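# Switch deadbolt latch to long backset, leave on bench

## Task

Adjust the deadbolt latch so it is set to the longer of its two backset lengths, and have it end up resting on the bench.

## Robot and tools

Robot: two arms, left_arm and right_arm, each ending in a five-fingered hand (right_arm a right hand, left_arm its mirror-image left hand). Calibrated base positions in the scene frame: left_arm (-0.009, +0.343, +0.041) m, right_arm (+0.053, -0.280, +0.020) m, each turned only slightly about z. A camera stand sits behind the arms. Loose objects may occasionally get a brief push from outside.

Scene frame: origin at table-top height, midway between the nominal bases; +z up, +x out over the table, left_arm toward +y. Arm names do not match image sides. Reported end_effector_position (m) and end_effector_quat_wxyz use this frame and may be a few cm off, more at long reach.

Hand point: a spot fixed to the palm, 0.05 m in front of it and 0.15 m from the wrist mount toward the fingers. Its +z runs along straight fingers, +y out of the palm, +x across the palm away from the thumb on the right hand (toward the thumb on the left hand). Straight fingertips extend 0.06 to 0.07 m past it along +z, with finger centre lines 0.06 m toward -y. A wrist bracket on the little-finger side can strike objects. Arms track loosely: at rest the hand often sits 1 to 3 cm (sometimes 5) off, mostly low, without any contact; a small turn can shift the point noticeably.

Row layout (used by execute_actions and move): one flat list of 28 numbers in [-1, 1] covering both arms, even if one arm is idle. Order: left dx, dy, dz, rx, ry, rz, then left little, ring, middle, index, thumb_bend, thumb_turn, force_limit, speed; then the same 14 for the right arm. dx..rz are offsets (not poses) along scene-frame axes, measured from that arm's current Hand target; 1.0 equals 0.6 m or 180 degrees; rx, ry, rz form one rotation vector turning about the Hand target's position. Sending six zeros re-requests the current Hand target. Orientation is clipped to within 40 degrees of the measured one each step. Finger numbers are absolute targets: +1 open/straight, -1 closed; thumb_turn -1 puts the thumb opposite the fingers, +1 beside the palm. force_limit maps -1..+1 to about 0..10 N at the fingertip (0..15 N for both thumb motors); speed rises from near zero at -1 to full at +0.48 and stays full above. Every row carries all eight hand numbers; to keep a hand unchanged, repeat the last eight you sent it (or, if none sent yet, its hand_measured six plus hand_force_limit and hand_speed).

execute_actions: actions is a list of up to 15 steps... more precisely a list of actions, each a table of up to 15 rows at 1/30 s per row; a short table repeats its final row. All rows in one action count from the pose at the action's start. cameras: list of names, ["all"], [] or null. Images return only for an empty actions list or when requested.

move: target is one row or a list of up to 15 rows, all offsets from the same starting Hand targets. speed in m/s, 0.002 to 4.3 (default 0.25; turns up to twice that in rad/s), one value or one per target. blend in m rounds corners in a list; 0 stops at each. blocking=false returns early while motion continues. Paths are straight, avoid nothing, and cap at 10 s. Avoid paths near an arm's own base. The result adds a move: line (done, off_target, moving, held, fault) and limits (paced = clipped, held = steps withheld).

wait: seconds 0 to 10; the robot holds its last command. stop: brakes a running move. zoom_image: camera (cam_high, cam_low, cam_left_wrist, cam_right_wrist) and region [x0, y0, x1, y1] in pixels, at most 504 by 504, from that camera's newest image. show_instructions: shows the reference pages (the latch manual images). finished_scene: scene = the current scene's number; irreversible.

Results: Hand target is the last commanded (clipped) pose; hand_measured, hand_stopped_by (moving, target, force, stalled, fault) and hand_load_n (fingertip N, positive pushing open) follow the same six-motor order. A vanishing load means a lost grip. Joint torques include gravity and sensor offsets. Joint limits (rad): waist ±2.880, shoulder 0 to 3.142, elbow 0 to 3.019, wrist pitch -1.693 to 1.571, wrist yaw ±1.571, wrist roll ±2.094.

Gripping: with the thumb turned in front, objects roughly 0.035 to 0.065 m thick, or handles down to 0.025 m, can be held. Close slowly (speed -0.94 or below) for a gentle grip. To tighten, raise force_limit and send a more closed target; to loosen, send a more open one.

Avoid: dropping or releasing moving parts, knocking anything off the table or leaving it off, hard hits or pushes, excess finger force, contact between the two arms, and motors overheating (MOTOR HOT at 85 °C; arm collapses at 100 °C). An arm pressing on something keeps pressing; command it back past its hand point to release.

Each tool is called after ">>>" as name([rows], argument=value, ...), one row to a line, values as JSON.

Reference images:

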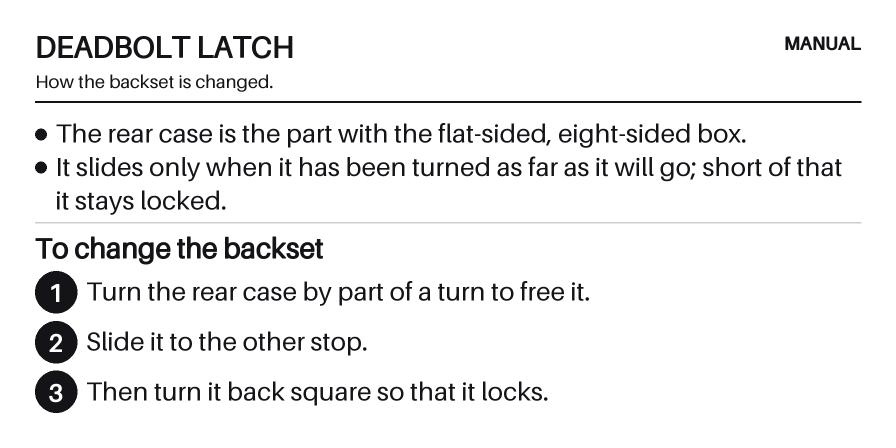

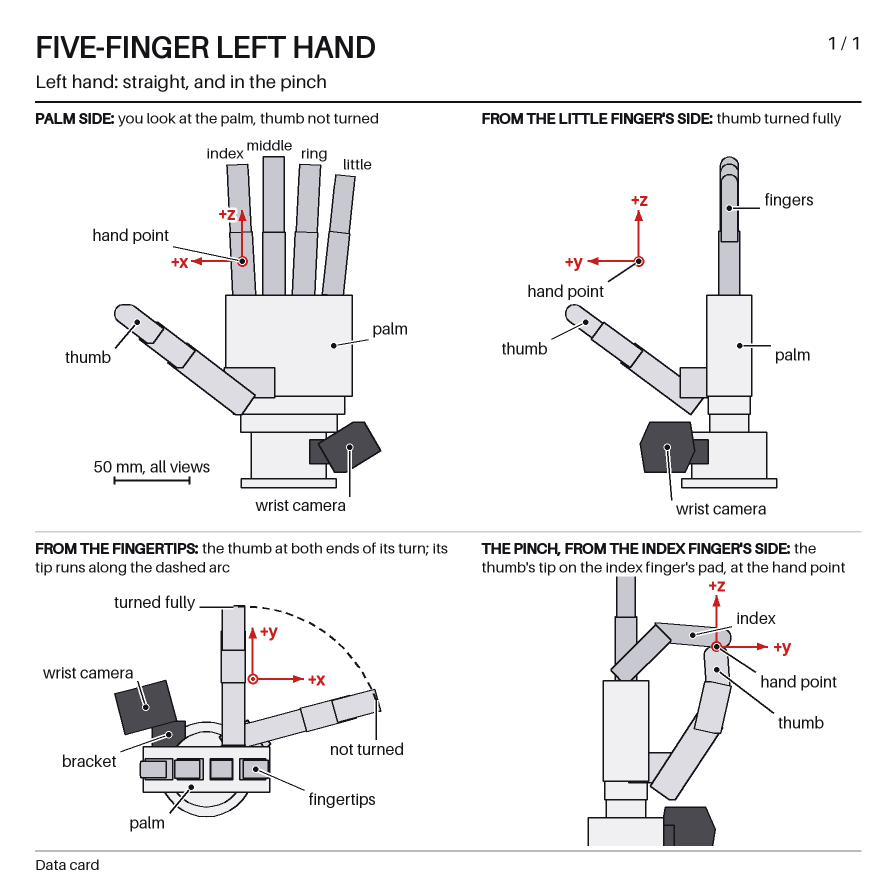

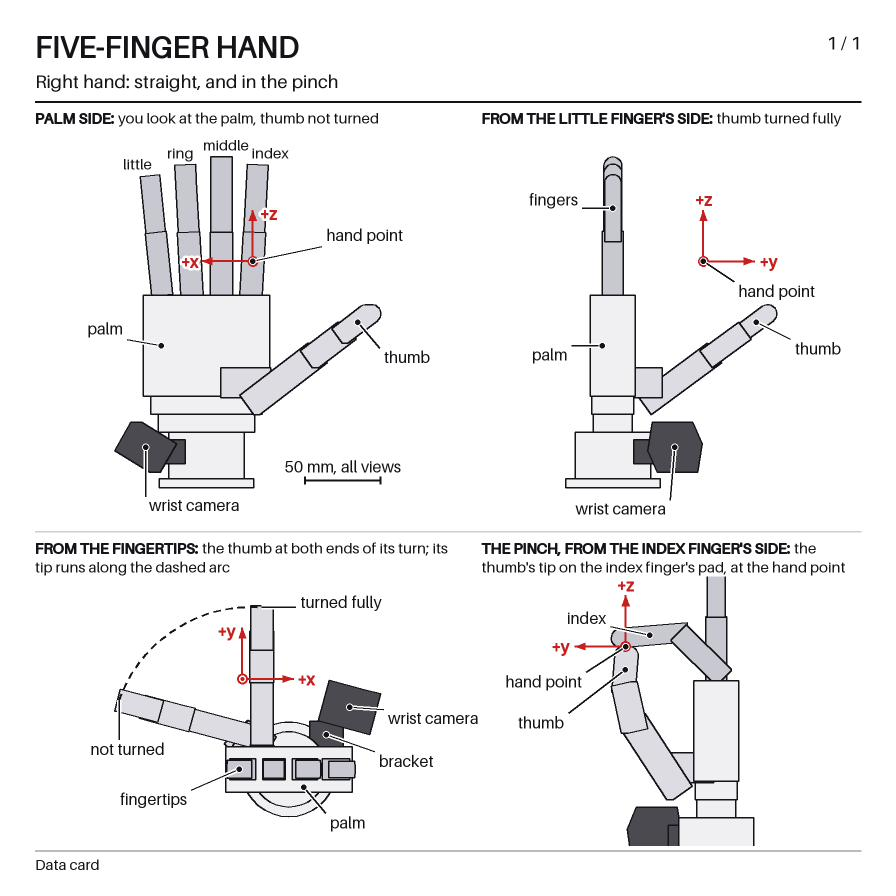

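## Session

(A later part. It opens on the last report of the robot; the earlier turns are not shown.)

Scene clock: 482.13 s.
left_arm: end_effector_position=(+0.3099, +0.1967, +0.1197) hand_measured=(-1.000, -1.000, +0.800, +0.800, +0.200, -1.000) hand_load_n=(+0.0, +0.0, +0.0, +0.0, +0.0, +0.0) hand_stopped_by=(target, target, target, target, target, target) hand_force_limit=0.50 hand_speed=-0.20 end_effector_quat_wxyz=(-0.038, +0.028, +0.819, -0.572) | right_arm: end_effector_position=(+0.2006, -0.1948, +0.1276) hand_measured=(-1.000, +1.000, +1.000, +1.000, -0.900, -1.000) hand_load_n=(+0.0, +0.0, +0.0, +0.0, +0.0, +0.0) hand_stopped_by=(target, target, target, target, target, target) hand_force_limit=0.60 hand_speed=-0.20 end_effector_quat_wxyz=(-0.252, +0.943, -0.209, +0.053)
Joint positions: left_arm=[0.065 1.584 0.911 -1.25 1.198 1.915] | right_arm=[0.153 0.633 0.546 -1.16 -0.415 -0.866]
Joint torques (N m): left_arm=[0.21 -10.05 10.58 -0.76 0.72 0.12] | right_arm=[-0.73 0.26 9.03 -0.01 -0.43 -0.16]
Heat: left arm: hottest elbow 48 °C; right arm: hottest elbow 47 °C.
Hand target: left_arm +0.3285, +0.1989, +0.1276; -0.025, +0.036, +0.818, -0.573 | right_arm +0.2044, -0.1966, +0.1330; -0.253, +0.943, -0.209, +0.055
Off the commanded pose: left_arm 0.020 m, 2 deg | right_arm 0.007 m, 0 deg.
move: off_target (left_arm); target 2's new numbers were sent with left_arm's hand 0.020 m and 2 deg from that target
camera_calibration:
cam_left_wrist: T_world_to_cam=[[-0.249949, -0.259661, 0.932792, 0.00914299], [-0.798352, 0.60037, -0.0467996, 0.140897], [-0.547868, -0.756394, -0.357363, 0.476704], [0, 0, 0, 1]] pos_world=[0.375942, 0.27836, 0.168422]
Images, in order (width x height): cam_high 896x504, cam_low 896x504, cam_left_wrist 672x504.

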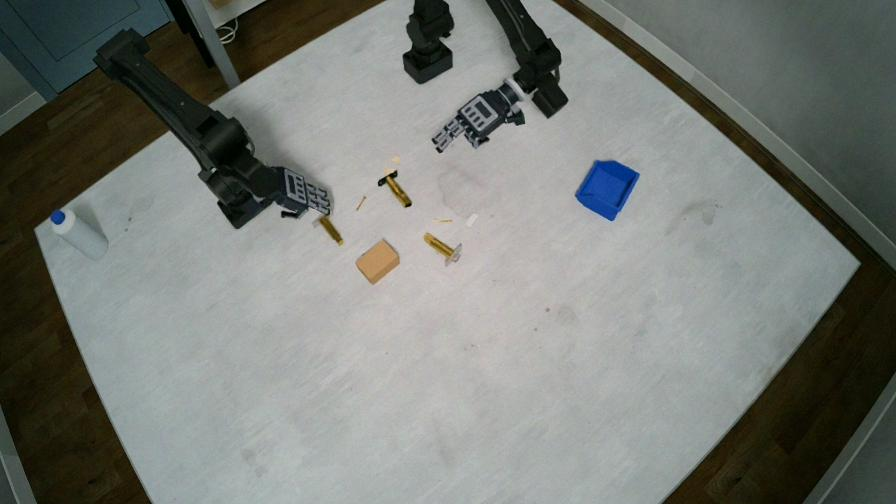

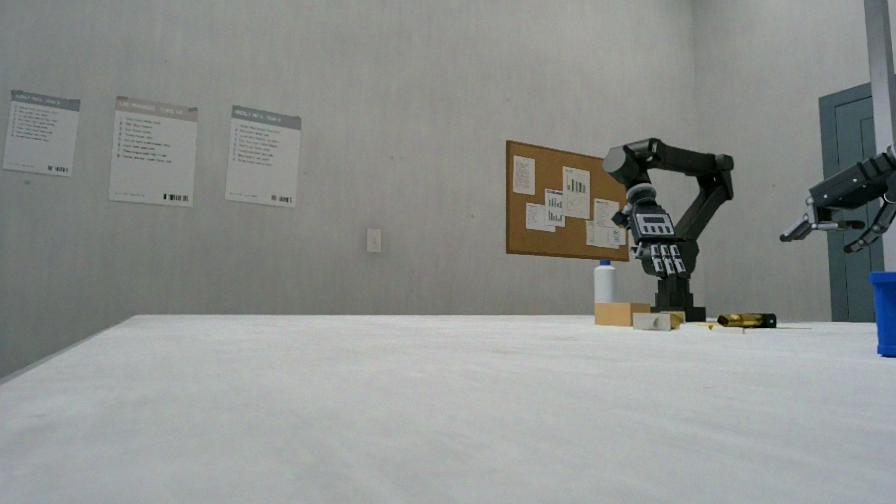

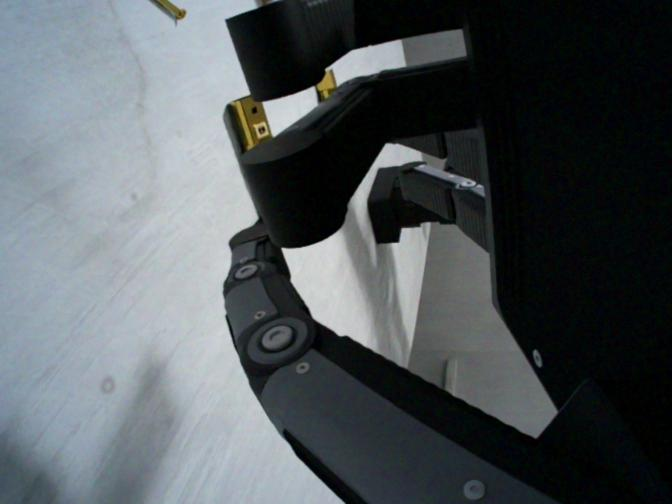

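>>> move([
  [-0.0475,-0.2565,-0.046,0,0,0,-1,-1,0.8,0.8,0.2,-1,0.5,-0.2,0,0,0,0,0,0,-1,1,1,1,-0.9,-1,0.6,-0.2],
  [-0.0525,-0.269,-0.1527,0,0,0,-1,-1,0.8,0.8,0.2,-1,0.5,-0.2,0,0,0,0,0,0,-1,1,1,1,-0.9,-1,0.6,-0.2],
], speed=[0.2,0.12], cameras=["all"])

>>> zoom_image(camera="cam_high", region=[365, 160, 425, 220])

>>> zoom_image(camera="cam_low", region=[705, 275, 795, 335])

>>> zoom_image(camera="cam_right_wrist", region=[100, 50, 500, 350])

Scene clock: 485.43 s.
left_arm: end_effector_position=(+0.2980, +0.0403, +0.0361) hand_measured=(-1.000, -1.000, +0.800, +0.800, +0.200, -1.000) hand_load_n=(+0.0, +0.0, +0.0, +0.0, +0.0, +0.0) hand_stopped_by=(target, target, target, target, target, target) hand_force_limit=0.50 hand_speed=-0.20 end_effector_quat_wxyz=(-0.025, +0.034, +0.820, -0.571) | right_arm: end_effector_position=(+0.2006, -0.1948, +0.1276) hand_measured=(-1.000, +1.000, +1.000, +1.000, -0.900, -1.000) hand_load_n=(+0.0, +0.0, +0.0, +0.0, +0.0, +0.5) hand_stopped_by=(target, target, target, target, target, target) hand_force_limit=0.60 hand_speed=-0.20 end_effector_quat_wxyz=(-0.252, +0.943, -0.209, +0.053)
Joint positions: left_arm=[-0.357 1.679 0.669 0.119 1.11 0.833] | right_arm=[0.153 0.633 0.546 -1.16 -0.415 -0.866]
Joint torques (N m): left_arm=[-0.91 -11.4 5.46 1.62 0.46 -0.07] | right_arm=[-0.73 0.38 9.06 0.02 -0.43 -0.16]
Heat: left arm: hottest elbow 48 °C; right arm: hottest elbow 47 °C.
Hand target: left_arm +0.2970, +0.0375, +0.0360; -0.025, +0.036, +0.818, -0.573 | right_arm +0.2044, -0.1966, +0.1330; -0.253, +0.943, -0.209, +0.055
Off the commanded pose: left_arm 0.003 m, 0 deg | right_arm 0.007 m, 0 deg.
move: done
camera_calibration:
cam_left_wrist: T_world_to_cam=[[-0.274163, -0.262547, 0.925151, 0.0511719], [-0.799649, 0.596645, -0.0676505, 0.222711], [-0.534225, -0.758343, -0.373523, 0.318595], [0, 0, 0, 1]] pos_world=[0.362322, 0.12216, 0.0867275]
cam_right_wrist: T_world_to_cam=[[-0.153904, -0.831595, -0.533632, -0.0553307], [-0.93103, -0.0588144, 0.360171, 0.124891], [-0.330902, 0.55226, -0.765188, 0.383847], [0, 0, 0, 1]] pos_world=[0.234777, -0.250651, 0.219207]

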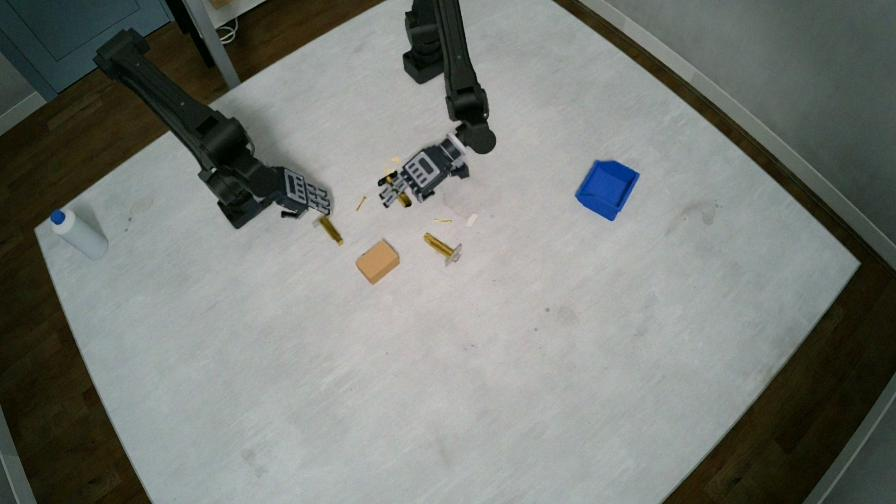

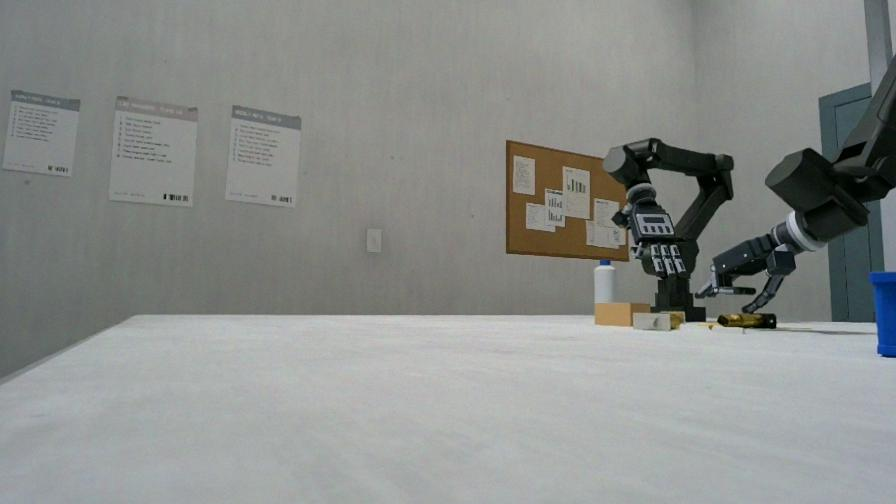

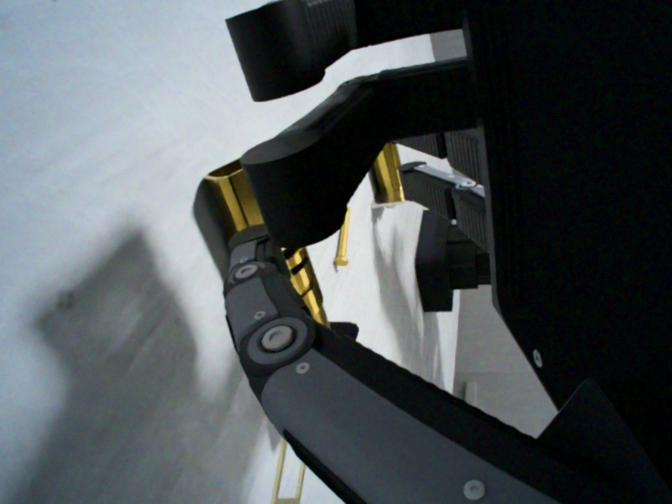

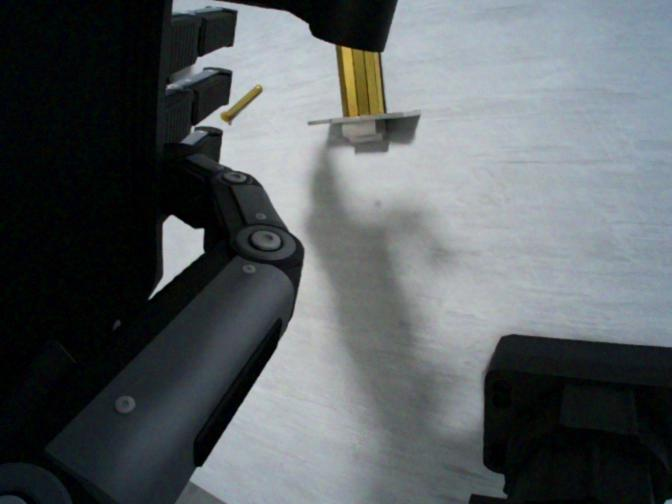

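Scaled by 8.400 from the camera's 896x504 image, which has a finer 1280x720 frame.

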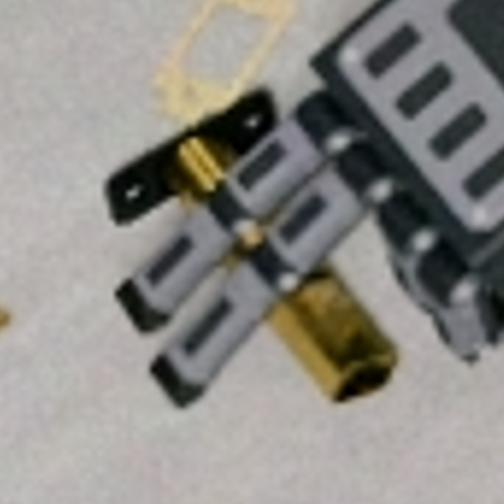

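Scaled by 5.600 from the camera's 896x504 image, which has a finer 1280x720 frame.

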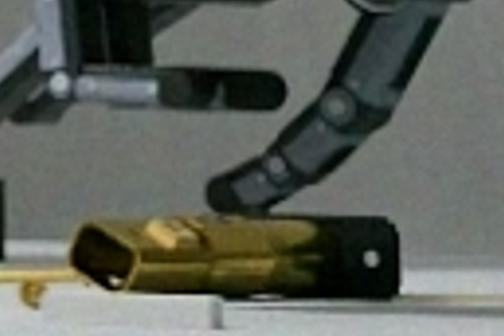

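Scaled by 1.260 from the camera's 672x504 image, which has a finer 960x720 frame.

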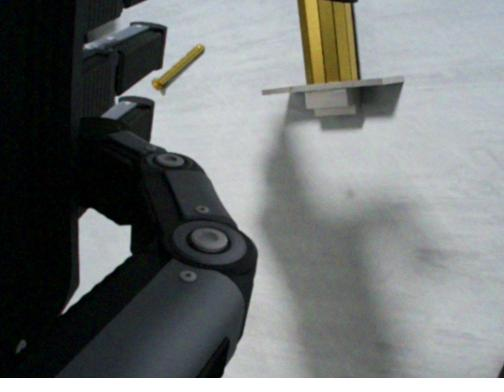

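>>> move([
  [0.0033,-0.0142,0.0317,0,0,0,-1,-1,0.8,0.8,0.2,-1,0.5,-0.2,0,0,0,0,0,0,-1,1,1,1,-0.9,-1,0.6,-0.2],
  [0.0025,-0.0108,-0.0517,0,0,0,-1,-1,0.8,0.8,0.2,-1,0.5,-0.2,0,0,0,0,0,0,-1,1,1,1,-0.9,-1,0.6,-0.2],
], speed=[0.12,0.08], cameras=["cam_left_wrist","cam_high","cam_low"])

>>> zoom_image(camera="cam_high", region=[365, 160, 425, 220])

>>> zoom_image(camera="cam_low", region=[705, 275, 795, 335])

>>> zoom_image(camera="cam_left_wrist", region=[180, 130, 400, 350])

Scene clock: 488.83 s.
left_arm: end_effector_position=(+0.2994, +0.0316, +0.0101) hand_measured=(-1.000, -1.000, +0.800, +0.800, +0.200, -1.000) hand_load_n=(+0.0, +0.0, +0.0, +0.0, -0.5, +0.0) hand_stopped_by=(target, target, target, target, target, target) hand_force_limit=0.50 hand_speed=-0.20 end_effector_quat_wxyz=(-0.025, +0.036, +0.818, -0.574) | right_arm: end_effector_position=(+0.2006, -0.1948, +0.1276) hand_measured=(-1.000, +1.000, +1.000, +1.000, -0.900, -1.000) hand_load_n=(+0.0, +0.0, +0.0, +0.0, +0.0, +0.0) hand_stopped_by=(target, target, target, target, target, target) hand_force_limit=0.60 hand_speed=-0.20 end_effector_quat_wxyz=(-0.252, +0.943, -0.209, +0.053)
Joint positions: left_arm=[-0.375 1.769 0.669 0.243 1.104 0.8] | right_arm=[0.153 0.633 0.546 -1.16 -0.415 -0.866]
Joint torques (N m): left_arm=[-0.5 -10.87 4.77 1.78 0.32 0] | right_arm=[-0.73 0.38 9.07 0.01 -0.42 -0.16]
Heat: left arm: hottest elbow 47 °C; right arm: hottest elbow 47 °C.
Hand target: left_arm +0.2984, +0.0311, +0.0049; -0.025, +0.036, +0.818, -0.573 | right_arm +0.2044, -0.1966, +0.1330; -0.253, +0.943, -0.209, +0.055
Off the commanded pose: left_arm 0.005 m, 0 deg | right_arm 0.007 m, 0 deg.
move: done
camera_calibration:
cam_left_wrist: T_world_to_cam=[[-0.276515, -0.256401, 0.926174, 0.0737979], [-0.797808, 0.598538, -0.0724916, 0.226755], [-0.535763, -0.758954, -0.370063, 0.303524], [0, 0, 0, 1]] pos_world=[0.36393, 0.113561, 0.060411]
Images, in order (width x height): cam_high 896x504, cam_low 896x504, cam_left_wrist 672x504.

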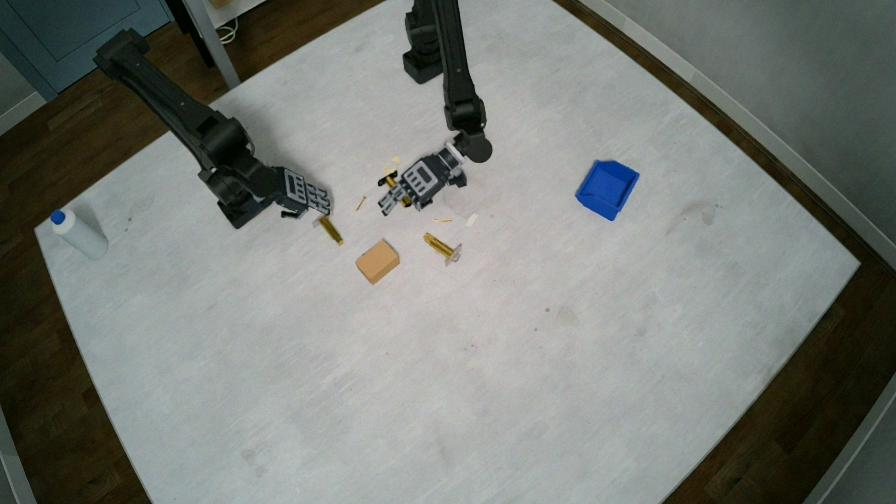

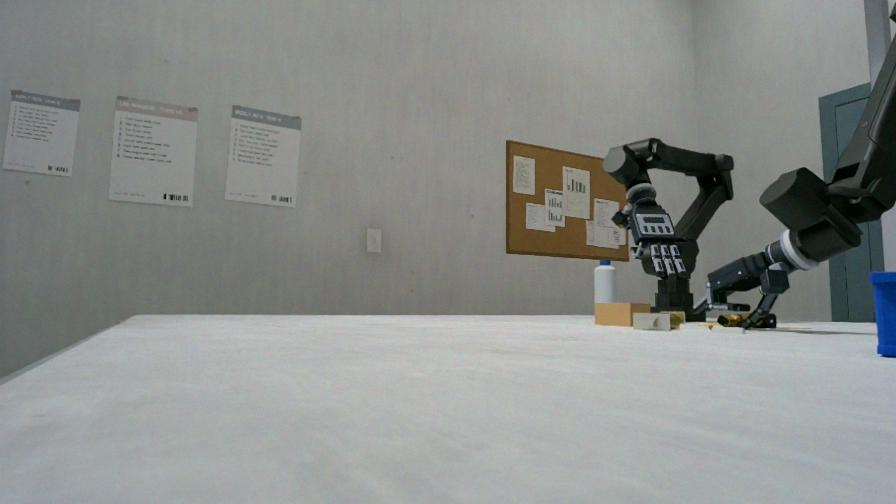

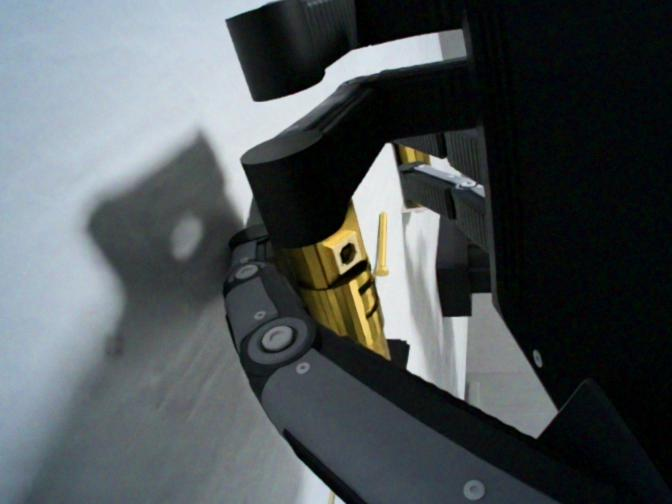

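Scaled by 8.400 from the camera's 896x504 image, which has a finer 1280x720 frame.

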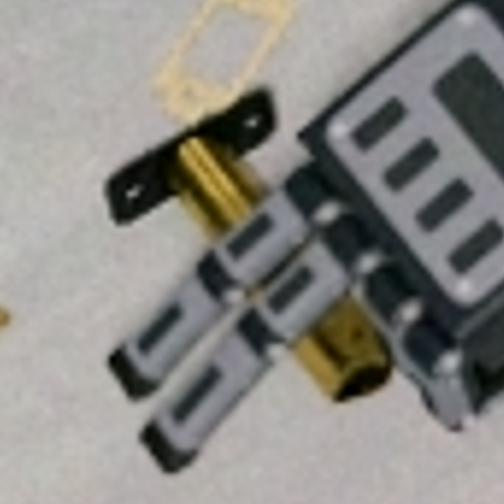

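Scaled by 5.600 from the camera's 896x504 image, which has a finer 1280x720 frame.

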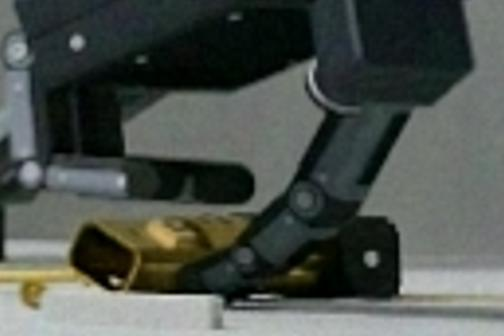

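Scaled by 2.291 from the camera's 672x504 image, which has a finer 960x720 frame.

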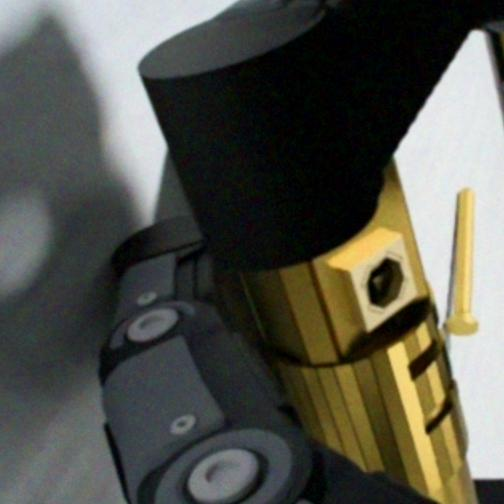

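>>> execute_actions([
  [[0,0,0,0,0,0,-1,-1,-0.2,-0.2,0.1,-1,-0.6,-0.85,0,0,0,0,0,0,-1,1,1,1,-0.9,-1,0.6,-0.2]],
  [[0,0,0,0,0,0,-1,-1,-0.2,-0.2,0.1,-1,-0.6,-0.85,0,0,0,0,0,0,-1,1,1,1,-0.9,-1,0.6,-0.2]],
  [[0,0,0,0,0,0,-1,-1,-0.2,-0.2,0.1,-1,-0.6,-0.85,0,0,0,0,0,0,-1,1,1,1,-0.9,-1,0.6,-0.2]],
  [[0,0,0,0,0,0,-1,-1,-0.2,-0.2,0.1,-1,-0.6,-0.85,0,0,0,0,0,0,-1,1,1,1,-0.9,-1,0.6,-0.2]],
], cameras=["cam_left_wrist","cam_low","cam_high"])

>>> zoom_image(camera="cam_left_wrist", region=[180, 130, 400, 350])

>>> zoom_image(camera="cam_low", region=[705, 275, 795, 335])

Scene clock: 491.87 s.
left_arm: end_effector_position=(+0.3000, +0.0307, +0.0107) hand_measured=(-1.000, -1.000, +0.302, +0.134, +0.100, -1.000) hand_load_n=(+0.0, +0.0, +1.0, +1.0, +0.5, +0.0) hand_stopped_by=(target, target, force, force, target, target) hand_force_limit=-0.60 hand_speed=-0.85 end_effector_quat_wxyz=(-0.023, +0.038, +0.817, -0.575) | right_arm: end_effector_position=(+0.2006, -0.1948, +0.1276) hand_measured=(-1.000, +1.000, +1.000, +1.000, -0.900, -1.000) hand_load_n=(+0.0, +0.0, +0.0, +0.0, +0.0, +0.0) hand_stopped_by=(target, target, target, target, target, target) hand_force_limit=0.60 hand_speed=-0.20 end_effector_quat_wxyz=(-0.252, +0.943, -0.209, +0.053)
Joint positions: left_arm=[-0.376 1.77 0.669 0.251 1.106 0.8] | right_arm=[0.153 0.633 0.546 -1.16 -0.415 -0.866]
Joint torques (N m): left_arm=[-0.44 -11.05 4.72 1.4 0.19 0] | right_arm=[-0.79 0.38 9.07 0.02 -0.43 -0.17]
Heat: left arm: hottest elbow 47 °C; right arm: hottest elbow 47 °C.
Hand target: left_arm +0.2985, +0.0311, +0.0048; -0.025, +0.036, +0.818, -0.573 | right_arm +0.2044, -0.1966, +0.1330; -0.253, +0.943, -0.209, +0.055
Off the commanded pose: left_arm 0.006 m, 0 deg | right_arm 0.007 m, 0 deg.
Step readings (end_effector_position of left_arm | right_arm):
0: (+0.2994, +0.0316, +0.0101) | (+0.2006, -0.1948, +0.1276)
1: (+0.2994, +0.0316, +0.0101) | (+0.2006, -0.1948, +0.1276)
2: (+0.2994, +0.0316, +0.0101) | (+0.2006, -0.1948, +0.1276)
4: (+0.2997, +0.0317, +0.0099) | (+0.2006, -0.1948, +0.1276)
8: (+0.2997, +0.0318, +0.0095) | (+0.2006, -0.1948, +0.1276)
15: (+0.2997, +0.0318, +0.0095) | (+0.2006, -0.1948, +0.1276)
16: (+0.2997, +0.0318, +0.0095) | (+0.2006, -0.1948, +0.1276)
17: (+0.2997, +0.0318, +0.0095) | (+0.2006, -0.1948, +0.1276)
19: (+0.2997, +0.0318, +0.0095) | (+0.2006, -0.1948, +0.1276)
23: (+0.2997, +0.0318, +0.0095) | (+0.2006, -0.1948, +0.1276)
30: (+0.2997, +0.0318, +0.0095) | (+0.2006, -0.1948, +0.1276)
31: (+0.2997, +0.0318, +0.0095) | (+0.2006, -0.1948, +0.1276)
32: (+0.2997, +0.0318, +0.0095) | (+0.2006, -0.1948, +0.1276)
34: (+0.2997, +0.0317, +0.0096) | (+0.2006, -0.1948, +0.1276)
38: (+0.2999, +0.0308, +0.0106) | (+0.2006, -0.1948, +0.1276)
45: (+0.3000, +0.0307, +0.0107) | (+0.2006, -0.1948, +0.1276)
46: (+0.3000, +0.0307, +0.0107) | (+0.2006, -0.1948, +0.1276)
47: (+0.3000, +0.0307, +0.0107) | (+0.2006, -0.1948, +0.1276)
49: (+0.3000, +0.0307, +0.0107) | (+0.2006, -0.1948, +0.1276)
53: (+0.3000, +0.0307, +0.0107) | (+0.2006, -0.1948, +0.1276)
60: (+0.3000, +0.0307, +0.0107) | (+0.2006, -0.1948, +0.1276)
camera_calibration:
cam_left_wrist: T_world_to_cam=[[-0.28255, -0.251296, 0.925751, 0.0748394], [-0.795857, 0.600178, -0.0799865, 0.22724], [-0.535516, -0.759366, -0.369576, 0.303332], [0, 0, 0, 1]] pos_world=[0.364436, 0.112762, 0.0609976]
Images, in order (width x height): cam_high 896x504, cam_low 896x504, cam_left_wrist 672x504.

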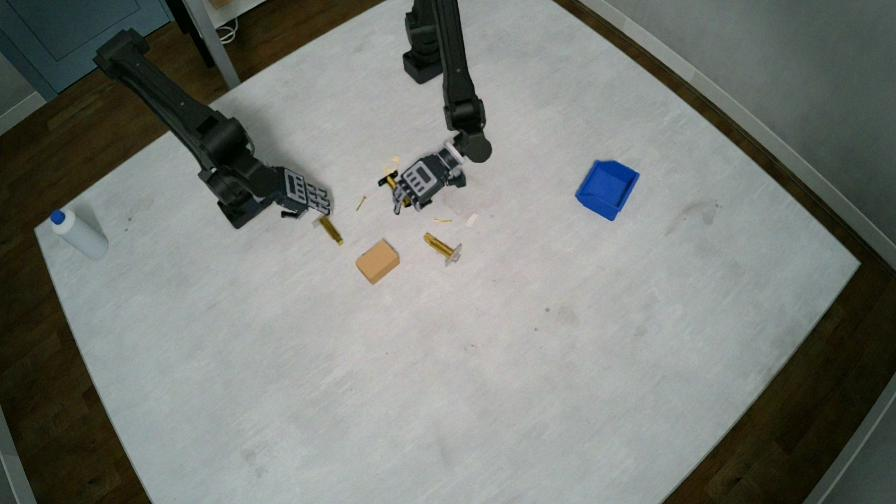

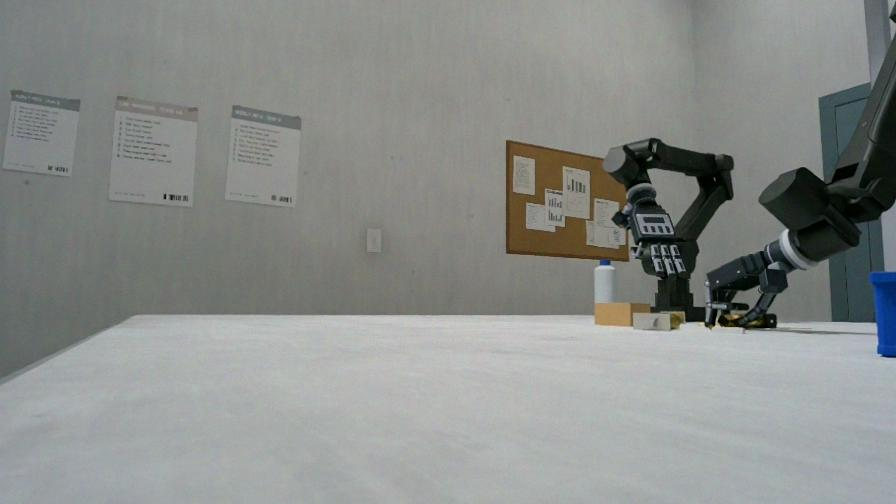

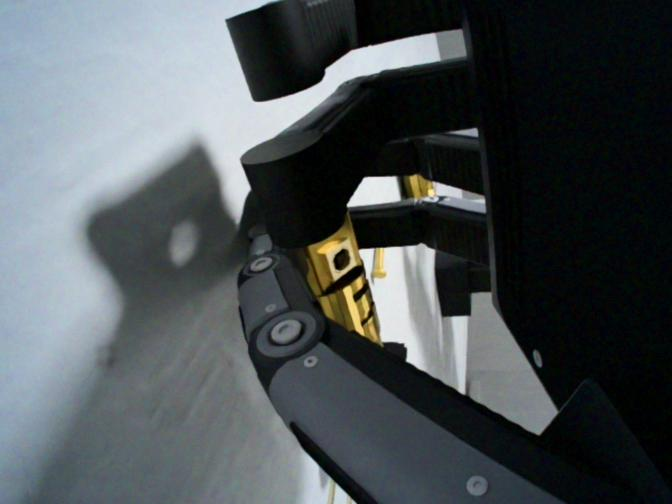

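Scaled by 2.291 from the camera's 672x504 image, which has a finer 960x720 frame.

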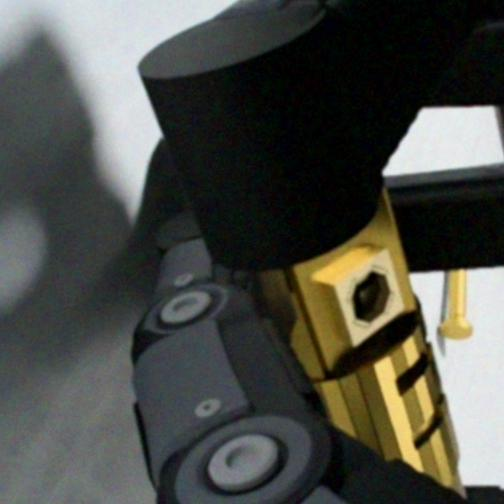

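Scaled by 5.600 from the camera's 896x504 image, which has a finer 1280x720 frame.

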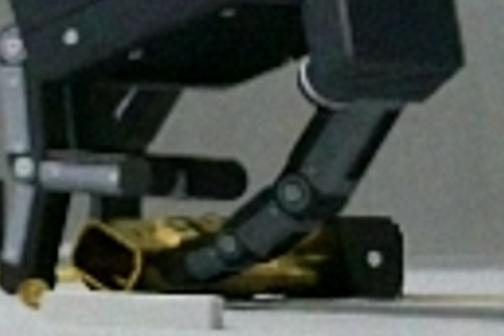

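>>> execute_actions([
  [[0,0,0,0,0,0,-1,-1,-0.3,-0.3,-0.1,-1,-0.2,-0.88,0,0,0,0,0,0,-1,1,1,1,-0.9,-1,0.6,-0.2]],
  [[0,0,0,0,0,0,-1,-1,-0.3,-0.3,-0.1,-1,-0.2,-0.88,0,0,0,0,0,0,-1,1,1,1,-0.9,-1,0.6,-0.2]],
  [[0,0,0,0,0,0,-1,-1,-0.3,-0.3,-0.1,-1,-0.2,-0.88,0,0,0,0,0,0,-1,1,1,1,-0.9,-1,0.6,-0.2]],
], cameras=["cam_left_wrist","cam_low","cam_high"])

>>> zoom_image(camera="cam_left_wrist", region=[180, 130, 400, 350])

>>> zoom_image(camera="cam_low", region=[705, 275, 795, 335])

Scene clock: 496.73 s.
left_arm: end_effector_position=(+0.2996, +0.0291, +0.0122) hand_measured=(-1.000, -1.000, +0.204, +0.104, +0.060, -1.000) hand_load_n=(+0.0, +0.0, +3.0, +8.0, +6.0, -1.5) hand_stopped_by=(target, target, force, force, force, target) hand_force_limit=-0.20 hand_speed=-0.88 end_effector_quat_wxyz=(-0.023, +0.043, +0.814, -0.579) | right_arm: end_effector_position=(+0.2006, -0.1948, +0.1276) hand_measured=(-1.000, +1.000, +1.000, +1.000, -0.900, -1.000) hand_load_n=(+0.0, +0.0, +0.0, +0.0, +0.0, +0.0) hand_stopped_by=(target, target, target, target, target, target) hand_force_limit=0.60 hand_speed=-0.20 end_effector_quat_wxyz=(-0.252, +0.943, -0.209, +0.053)
Joint positions: left_arm=[-0.378 1.77 0.669 0.258 1.114 0.8] | right_arm=[0.153 0.633 0.546 -1.16 -0.415 -0.866]
Joint torques (N m): left_arm=[-0.32 -10.99 4.75 1.11 -0.14 0] | right_arm=[-0.73 0.32 9.07 0.02 -0.43 -0.16]
Heat: left arm: hottest elbow 46 °C; right arm: hottest elbow 47 °C.
Hand target: left_arm +0.2984, +0.0311, +0.0048; -0.025, +0.036, +0.818, -0.573 | right_arm +0.2044, -0.1966, +0.1330; -0.253, +0.943, -0.209, +0.055
Off the commanded pose: left_arm 0.008 m, 1 deg | right_arm 0.007 m, 0 deg.
Step readings (end_effector_position of left_arm | right_arm):
0: (+0.3000, +0.0307, +0.0107) | (+0.2006, -0.1948, +0.1276)
1: (+0.3000, +0.0307, +0.0107) | (+0.2006, -0.1948, +0.1276)
2: (+0.3000, +0.0307, +0.0107) | (+0.2006, -0.1948, +0.1276)
4: (+0.2999, +0.0304, +0.0110) | (+0.2006, -0.1948, +0.1276)
8: (+0.2998, +0.0299, +0.0116) | (+0.2006, -0.1948, +0.1276)
15: (+0.2996, +0.0291, +0.0122) | (+0.2006, -0.1948, +0.1276)
16: (+0.2996, +0.0291, +0.0122) | (+0.2006, -0.1948, +0.1276)
17: (+0.2996, +0.0291, +0.0122) | (+0.2006, -0.1948, +0.1276)
19: (+0.2996, +0.0291, +0.0122) | (+0.2006, -0.1948, +0.1276)
23: (+0.2996, +0.0291, +0.0122) | (+0.2006, -0.1948, +0.1276)
30: (+0.2996, +0.0291, +0.0122) | (+0.2006, -0.1948, +0.1276)
31: (+0.2996, +0.0291, +0.0122) | (+0.2006, -0.1948, +0.1276)
32: (+0.2996, +0.0291, +0.0122) | (+0.2006, -0.1948, +0.1276)
34: (+0.2996, +0.0291, +0.0122) | (+0.2006, -0.1948, +0.1276)
38: (+0.2996, +0.0291, +0.0122) | (+0.2006, -0.1948, +0.1276)
45: (+0.2996, +0.0291, +0.0122) | (+0.2006, -0.1948, +0.1276)
camera_calibration:
cam_left_wrist: T_world_to_cam=[[-0.288673, -0.241635, 0.926434, 0.0745036], [-0.791247, 0.605022, -0.0887455, 0.226468], [-0.539069, -0.758657, -0.365846, 0.303403], [0, 0, 0, 1]] pos_world=[0.364255, 0.111163, 0.0620741]
Images, in order (width x height): cam_high 896x504, cam_low 896x504, cam_left_wrist 672x504.

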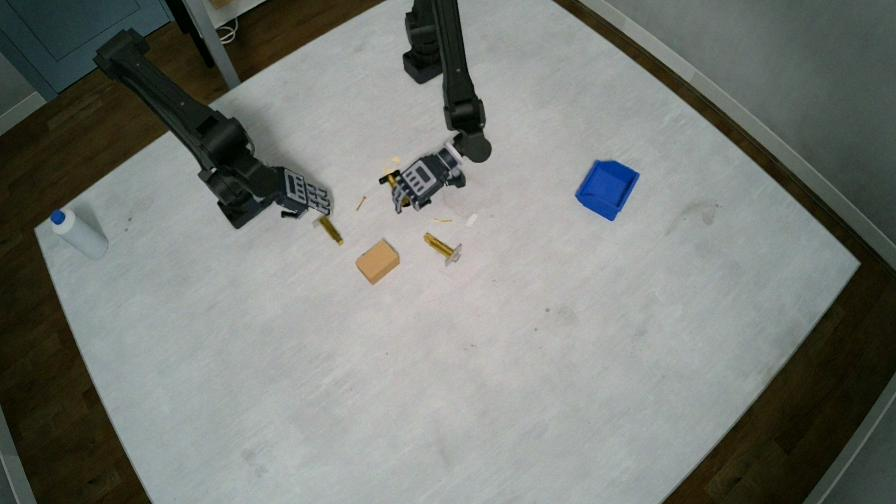

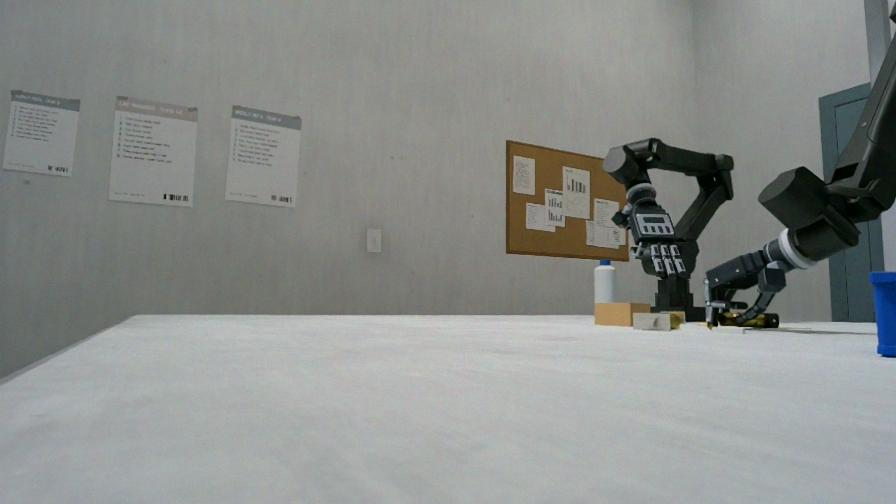

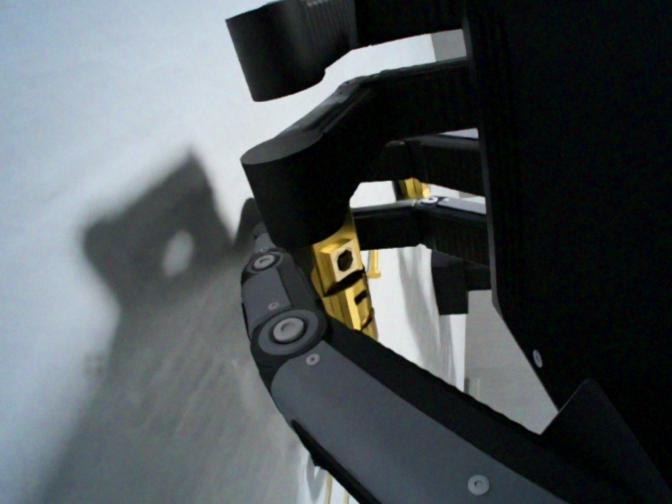

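Scaled by 2.291 from the camera's 672x504 image, which has a finer 960x720 frame.

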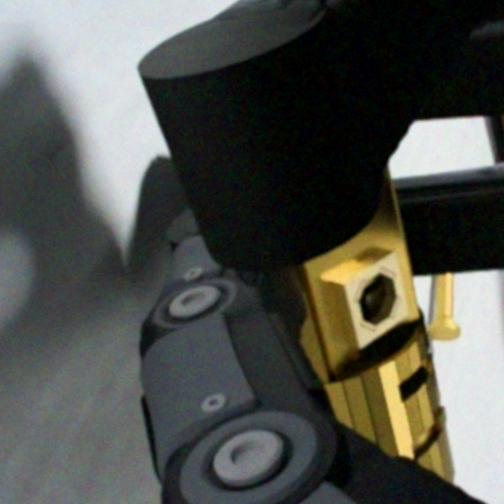

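Scaled by 5.600 from the camera's 896x504 image, which has a finer 1280x720 frame.

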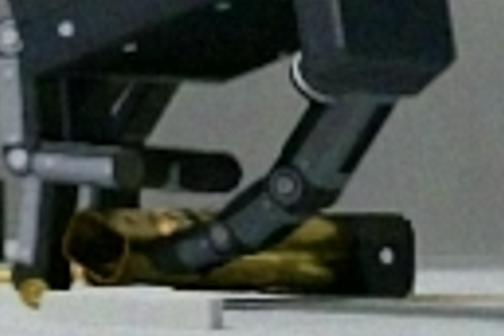

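>>> execute_actions([
  [[0,0,0,0,0,0,-1,-1,-0.45,-0.45,-0.3,-1,0.4,-0.9,0,0,0,0,0,0,-1,1,1,1,-0.9,-1,0.6,-0.2]],
  [[0,0,0,0,0,0,-1,-1,-0.45,-0.45,-0.3,-1,0.4,-0.9,0,0,0,0,0,0,-1,1,1,1,-0.9,-1,0.6,-0.2]],
  [[0,0,0,0,0,0,-1,-1,-0.45,-0.45,-0.3,-1,0.4,-0.9,0,0,0,0,0,0,-1,1,1,1,-0.9,-1,0.6,-0.2]],
], cameras=["cam_left_wrist","cam_low","cam_high"])

>>> zoom_image(camera="cam_left_wrist", region=[180, 130, 400, 350])

>>> zoom_image(camera="cam_low", region=[705, 275, 795, 335])

>>> zoom_image(camera="cam_high", region=[365, 160, 425, 220])

Scene clock: 499.17 s.
left_arm: end_effector_position=(+0.2991, +0.0281, +0.0130) hand_measured=(-1.000, -1.000, +0.142, +0.104, +0.026, -1.000) hand_load_n=(+0.0, +0.0, +7.0, +12.0, +10.0, -1.0) hand_stopped_by=(target, target, force, force, force, target) hand_force_limit=0.40 hand_speed=-0.90 end_effector_quat_wxyz=(-0.023, +0.045, +0.813, -0.580) | right_arm: end_effector_position=(+0.2006, -0.1948, +0.1276) hand_measured=(-1.000, +1.000, +1.000, +1.000, -0.900, -1.000) hand_load_n=(+0.0, +0.0, +0.0, +0.0, +0.0, +0.0) hand_stopped_by=(target, target, target, target, target, target) hand_force_limit=0.60 hand_speed=-0.20 end_effector_quat_wxyz=(-0.252, +0.943, -0.209, +0.053)
Joint positions: left_arm=[-0.38 1.77 0.669 0.262 1.118 0.8] | right_arm=[0.153 0.633 0.546 -1.16 -0.415 -0.866]
Joint torques (N m): left_arm=[-0.21 -10.99 4.74 0.96 -0.3 0] | right_arm=[-0.67 0.32 9.09 0.03 -0.44 -0.15]
Heat: left arm: hottest elbow 46 °C; right arm: hottest elbow 47 °C.
Hand target: left_arm +0.2984, +0.0310, +0.0049; -0.025, +0.036, +0.818, -0.573 | right_arm +0.2044, -0.1966, +0.1330; -0.253, +0.943, -0.209, +0.055
Off the commanded pose: left_arm 0.009 m, 2 deg | right_arm 0.007 m, 0 deg.
Step readings (end_effector_position of left_arm | right_arm):
0: (+0.2996, +0.0291, +0.0122) | (+0.2006, -0.1948, +0.1276)
1: (+0.2996, +0.0291, +0.0122) | (+0.2006, -0.1948, +0.1276)
2: (+0.2996, +0.0291, +0.0122) | (+0.2006, -0.1948, +0.1276)
4: (+0.2994, +0.0289, +0.0124) | (+0.2006, -0.1948, +0.1276)
8: (+0.2992, +0.0284, +0.0128) | (+0.2006, -0.1948, +0.1276)
15: (+0.2991, +0.0281, +0.0130) | (+0.2006, -0.1948, +0.1276)
16: (+0.2991, +0.0281, +0.0130) | (+0.2006, -0.1948, +0.1276)
17: (+0.2991, +0.0281, +0.0130) | (+0.2006, -0.1948, +0.1276)
19: (+0.2991, +0.0281, +0.0130) | (+0.2006, -0.1948, +0.1276)
23: (+0.2991, +0.0281, +0.0130) | (+0.2006, -0.1948, +0.1276)
30: (+0.2991, +0.0281, +0.0130) | (+0.2006, -0.1948, +0.1276)
31: (+0.2991, +0.0281, +0.0130) | (+0.2006, -0.1948, +0.1276)
32: (+0.2991, +0.0281, +0.0130) | (+0.2006, -0.1948, +0.1276)
34: (+0.2991, +0.0281, +0.0130) | (+0.2006, -0.1948, +0.1276)
38: (+0.2991, +0.0281, +0.0130) | (+0.2006, -0.1948, +0.1276)
45: (+0.2991, +0.0281, +0.0130) | (+0.2006, -0.1948, +0.1276)
camera_calibration:
cam_left_wrist: T_world_to_cam=[[-0.292302, -0.23638, 0.926652, 0.0743683], [-0.78829, 0.608155, -0.0935226, 0.225915], [-0.541441, -0.757808, -0.3641, 0.303343], [0, 0, 0, 1]] pos_world=[0.364067, 0.110064, 0.0626621]
Images, in order (width x height): cam_high 896x504, cam_low 896x504, cam_left_wrist 672x504.

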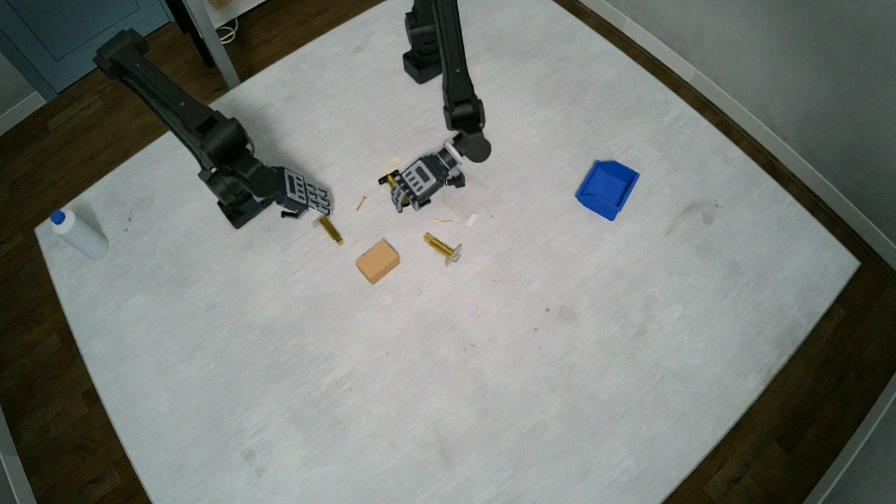

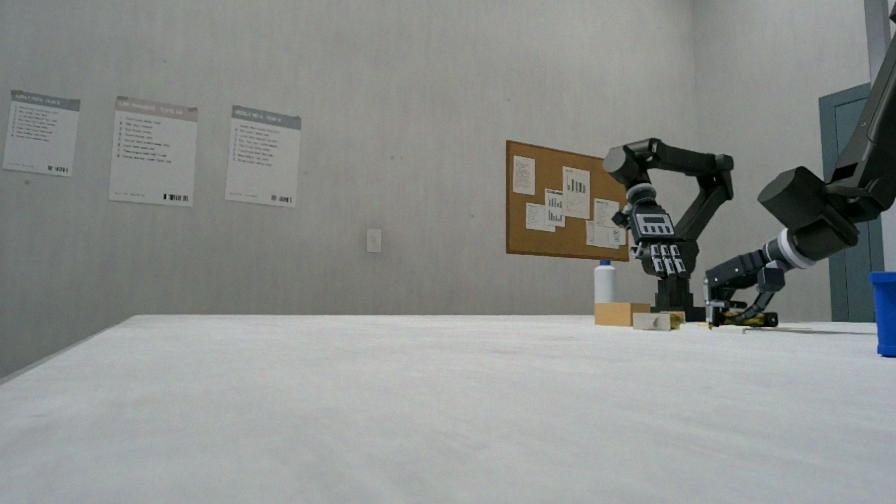

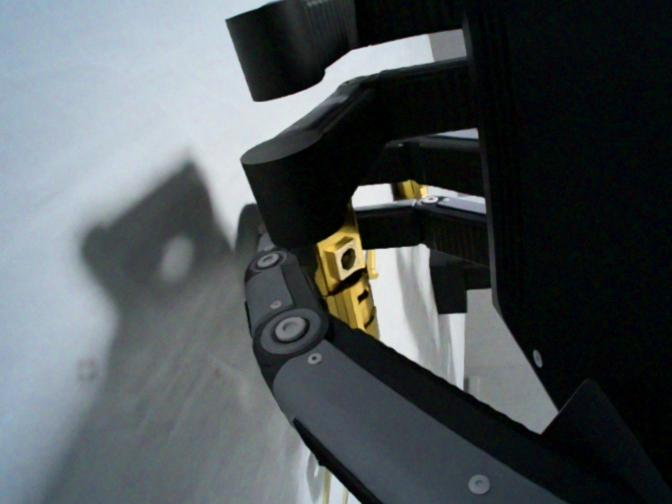

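Scaled by 2.291 from the camera's 672x504 image, which has a finer 960x720 frame.

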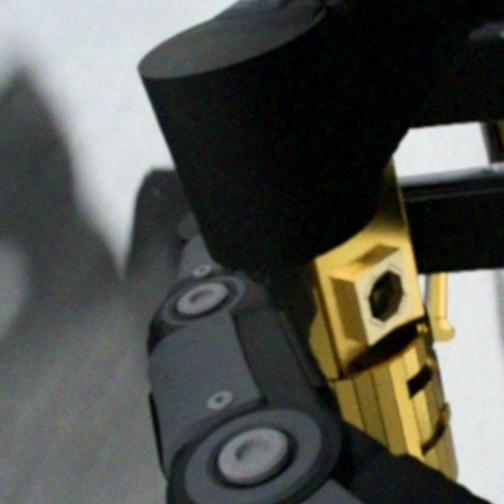

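Scaled by 5.600 from the camera's 896x504 image, which has a finer 1280x720 frame.

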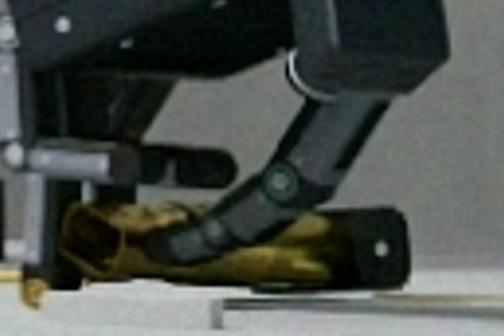

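Scaled by 8.400 from the camera's 896x504 image, which has a finer 1280x720 frame.

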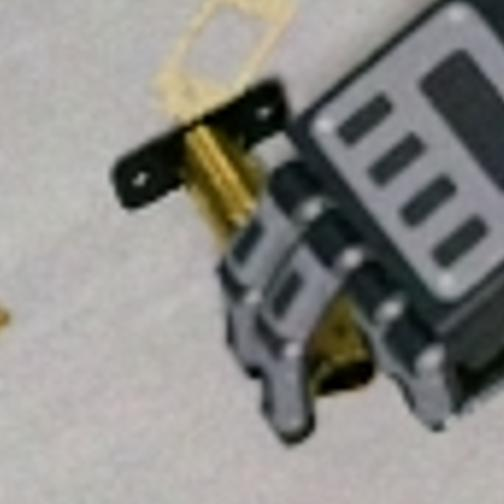

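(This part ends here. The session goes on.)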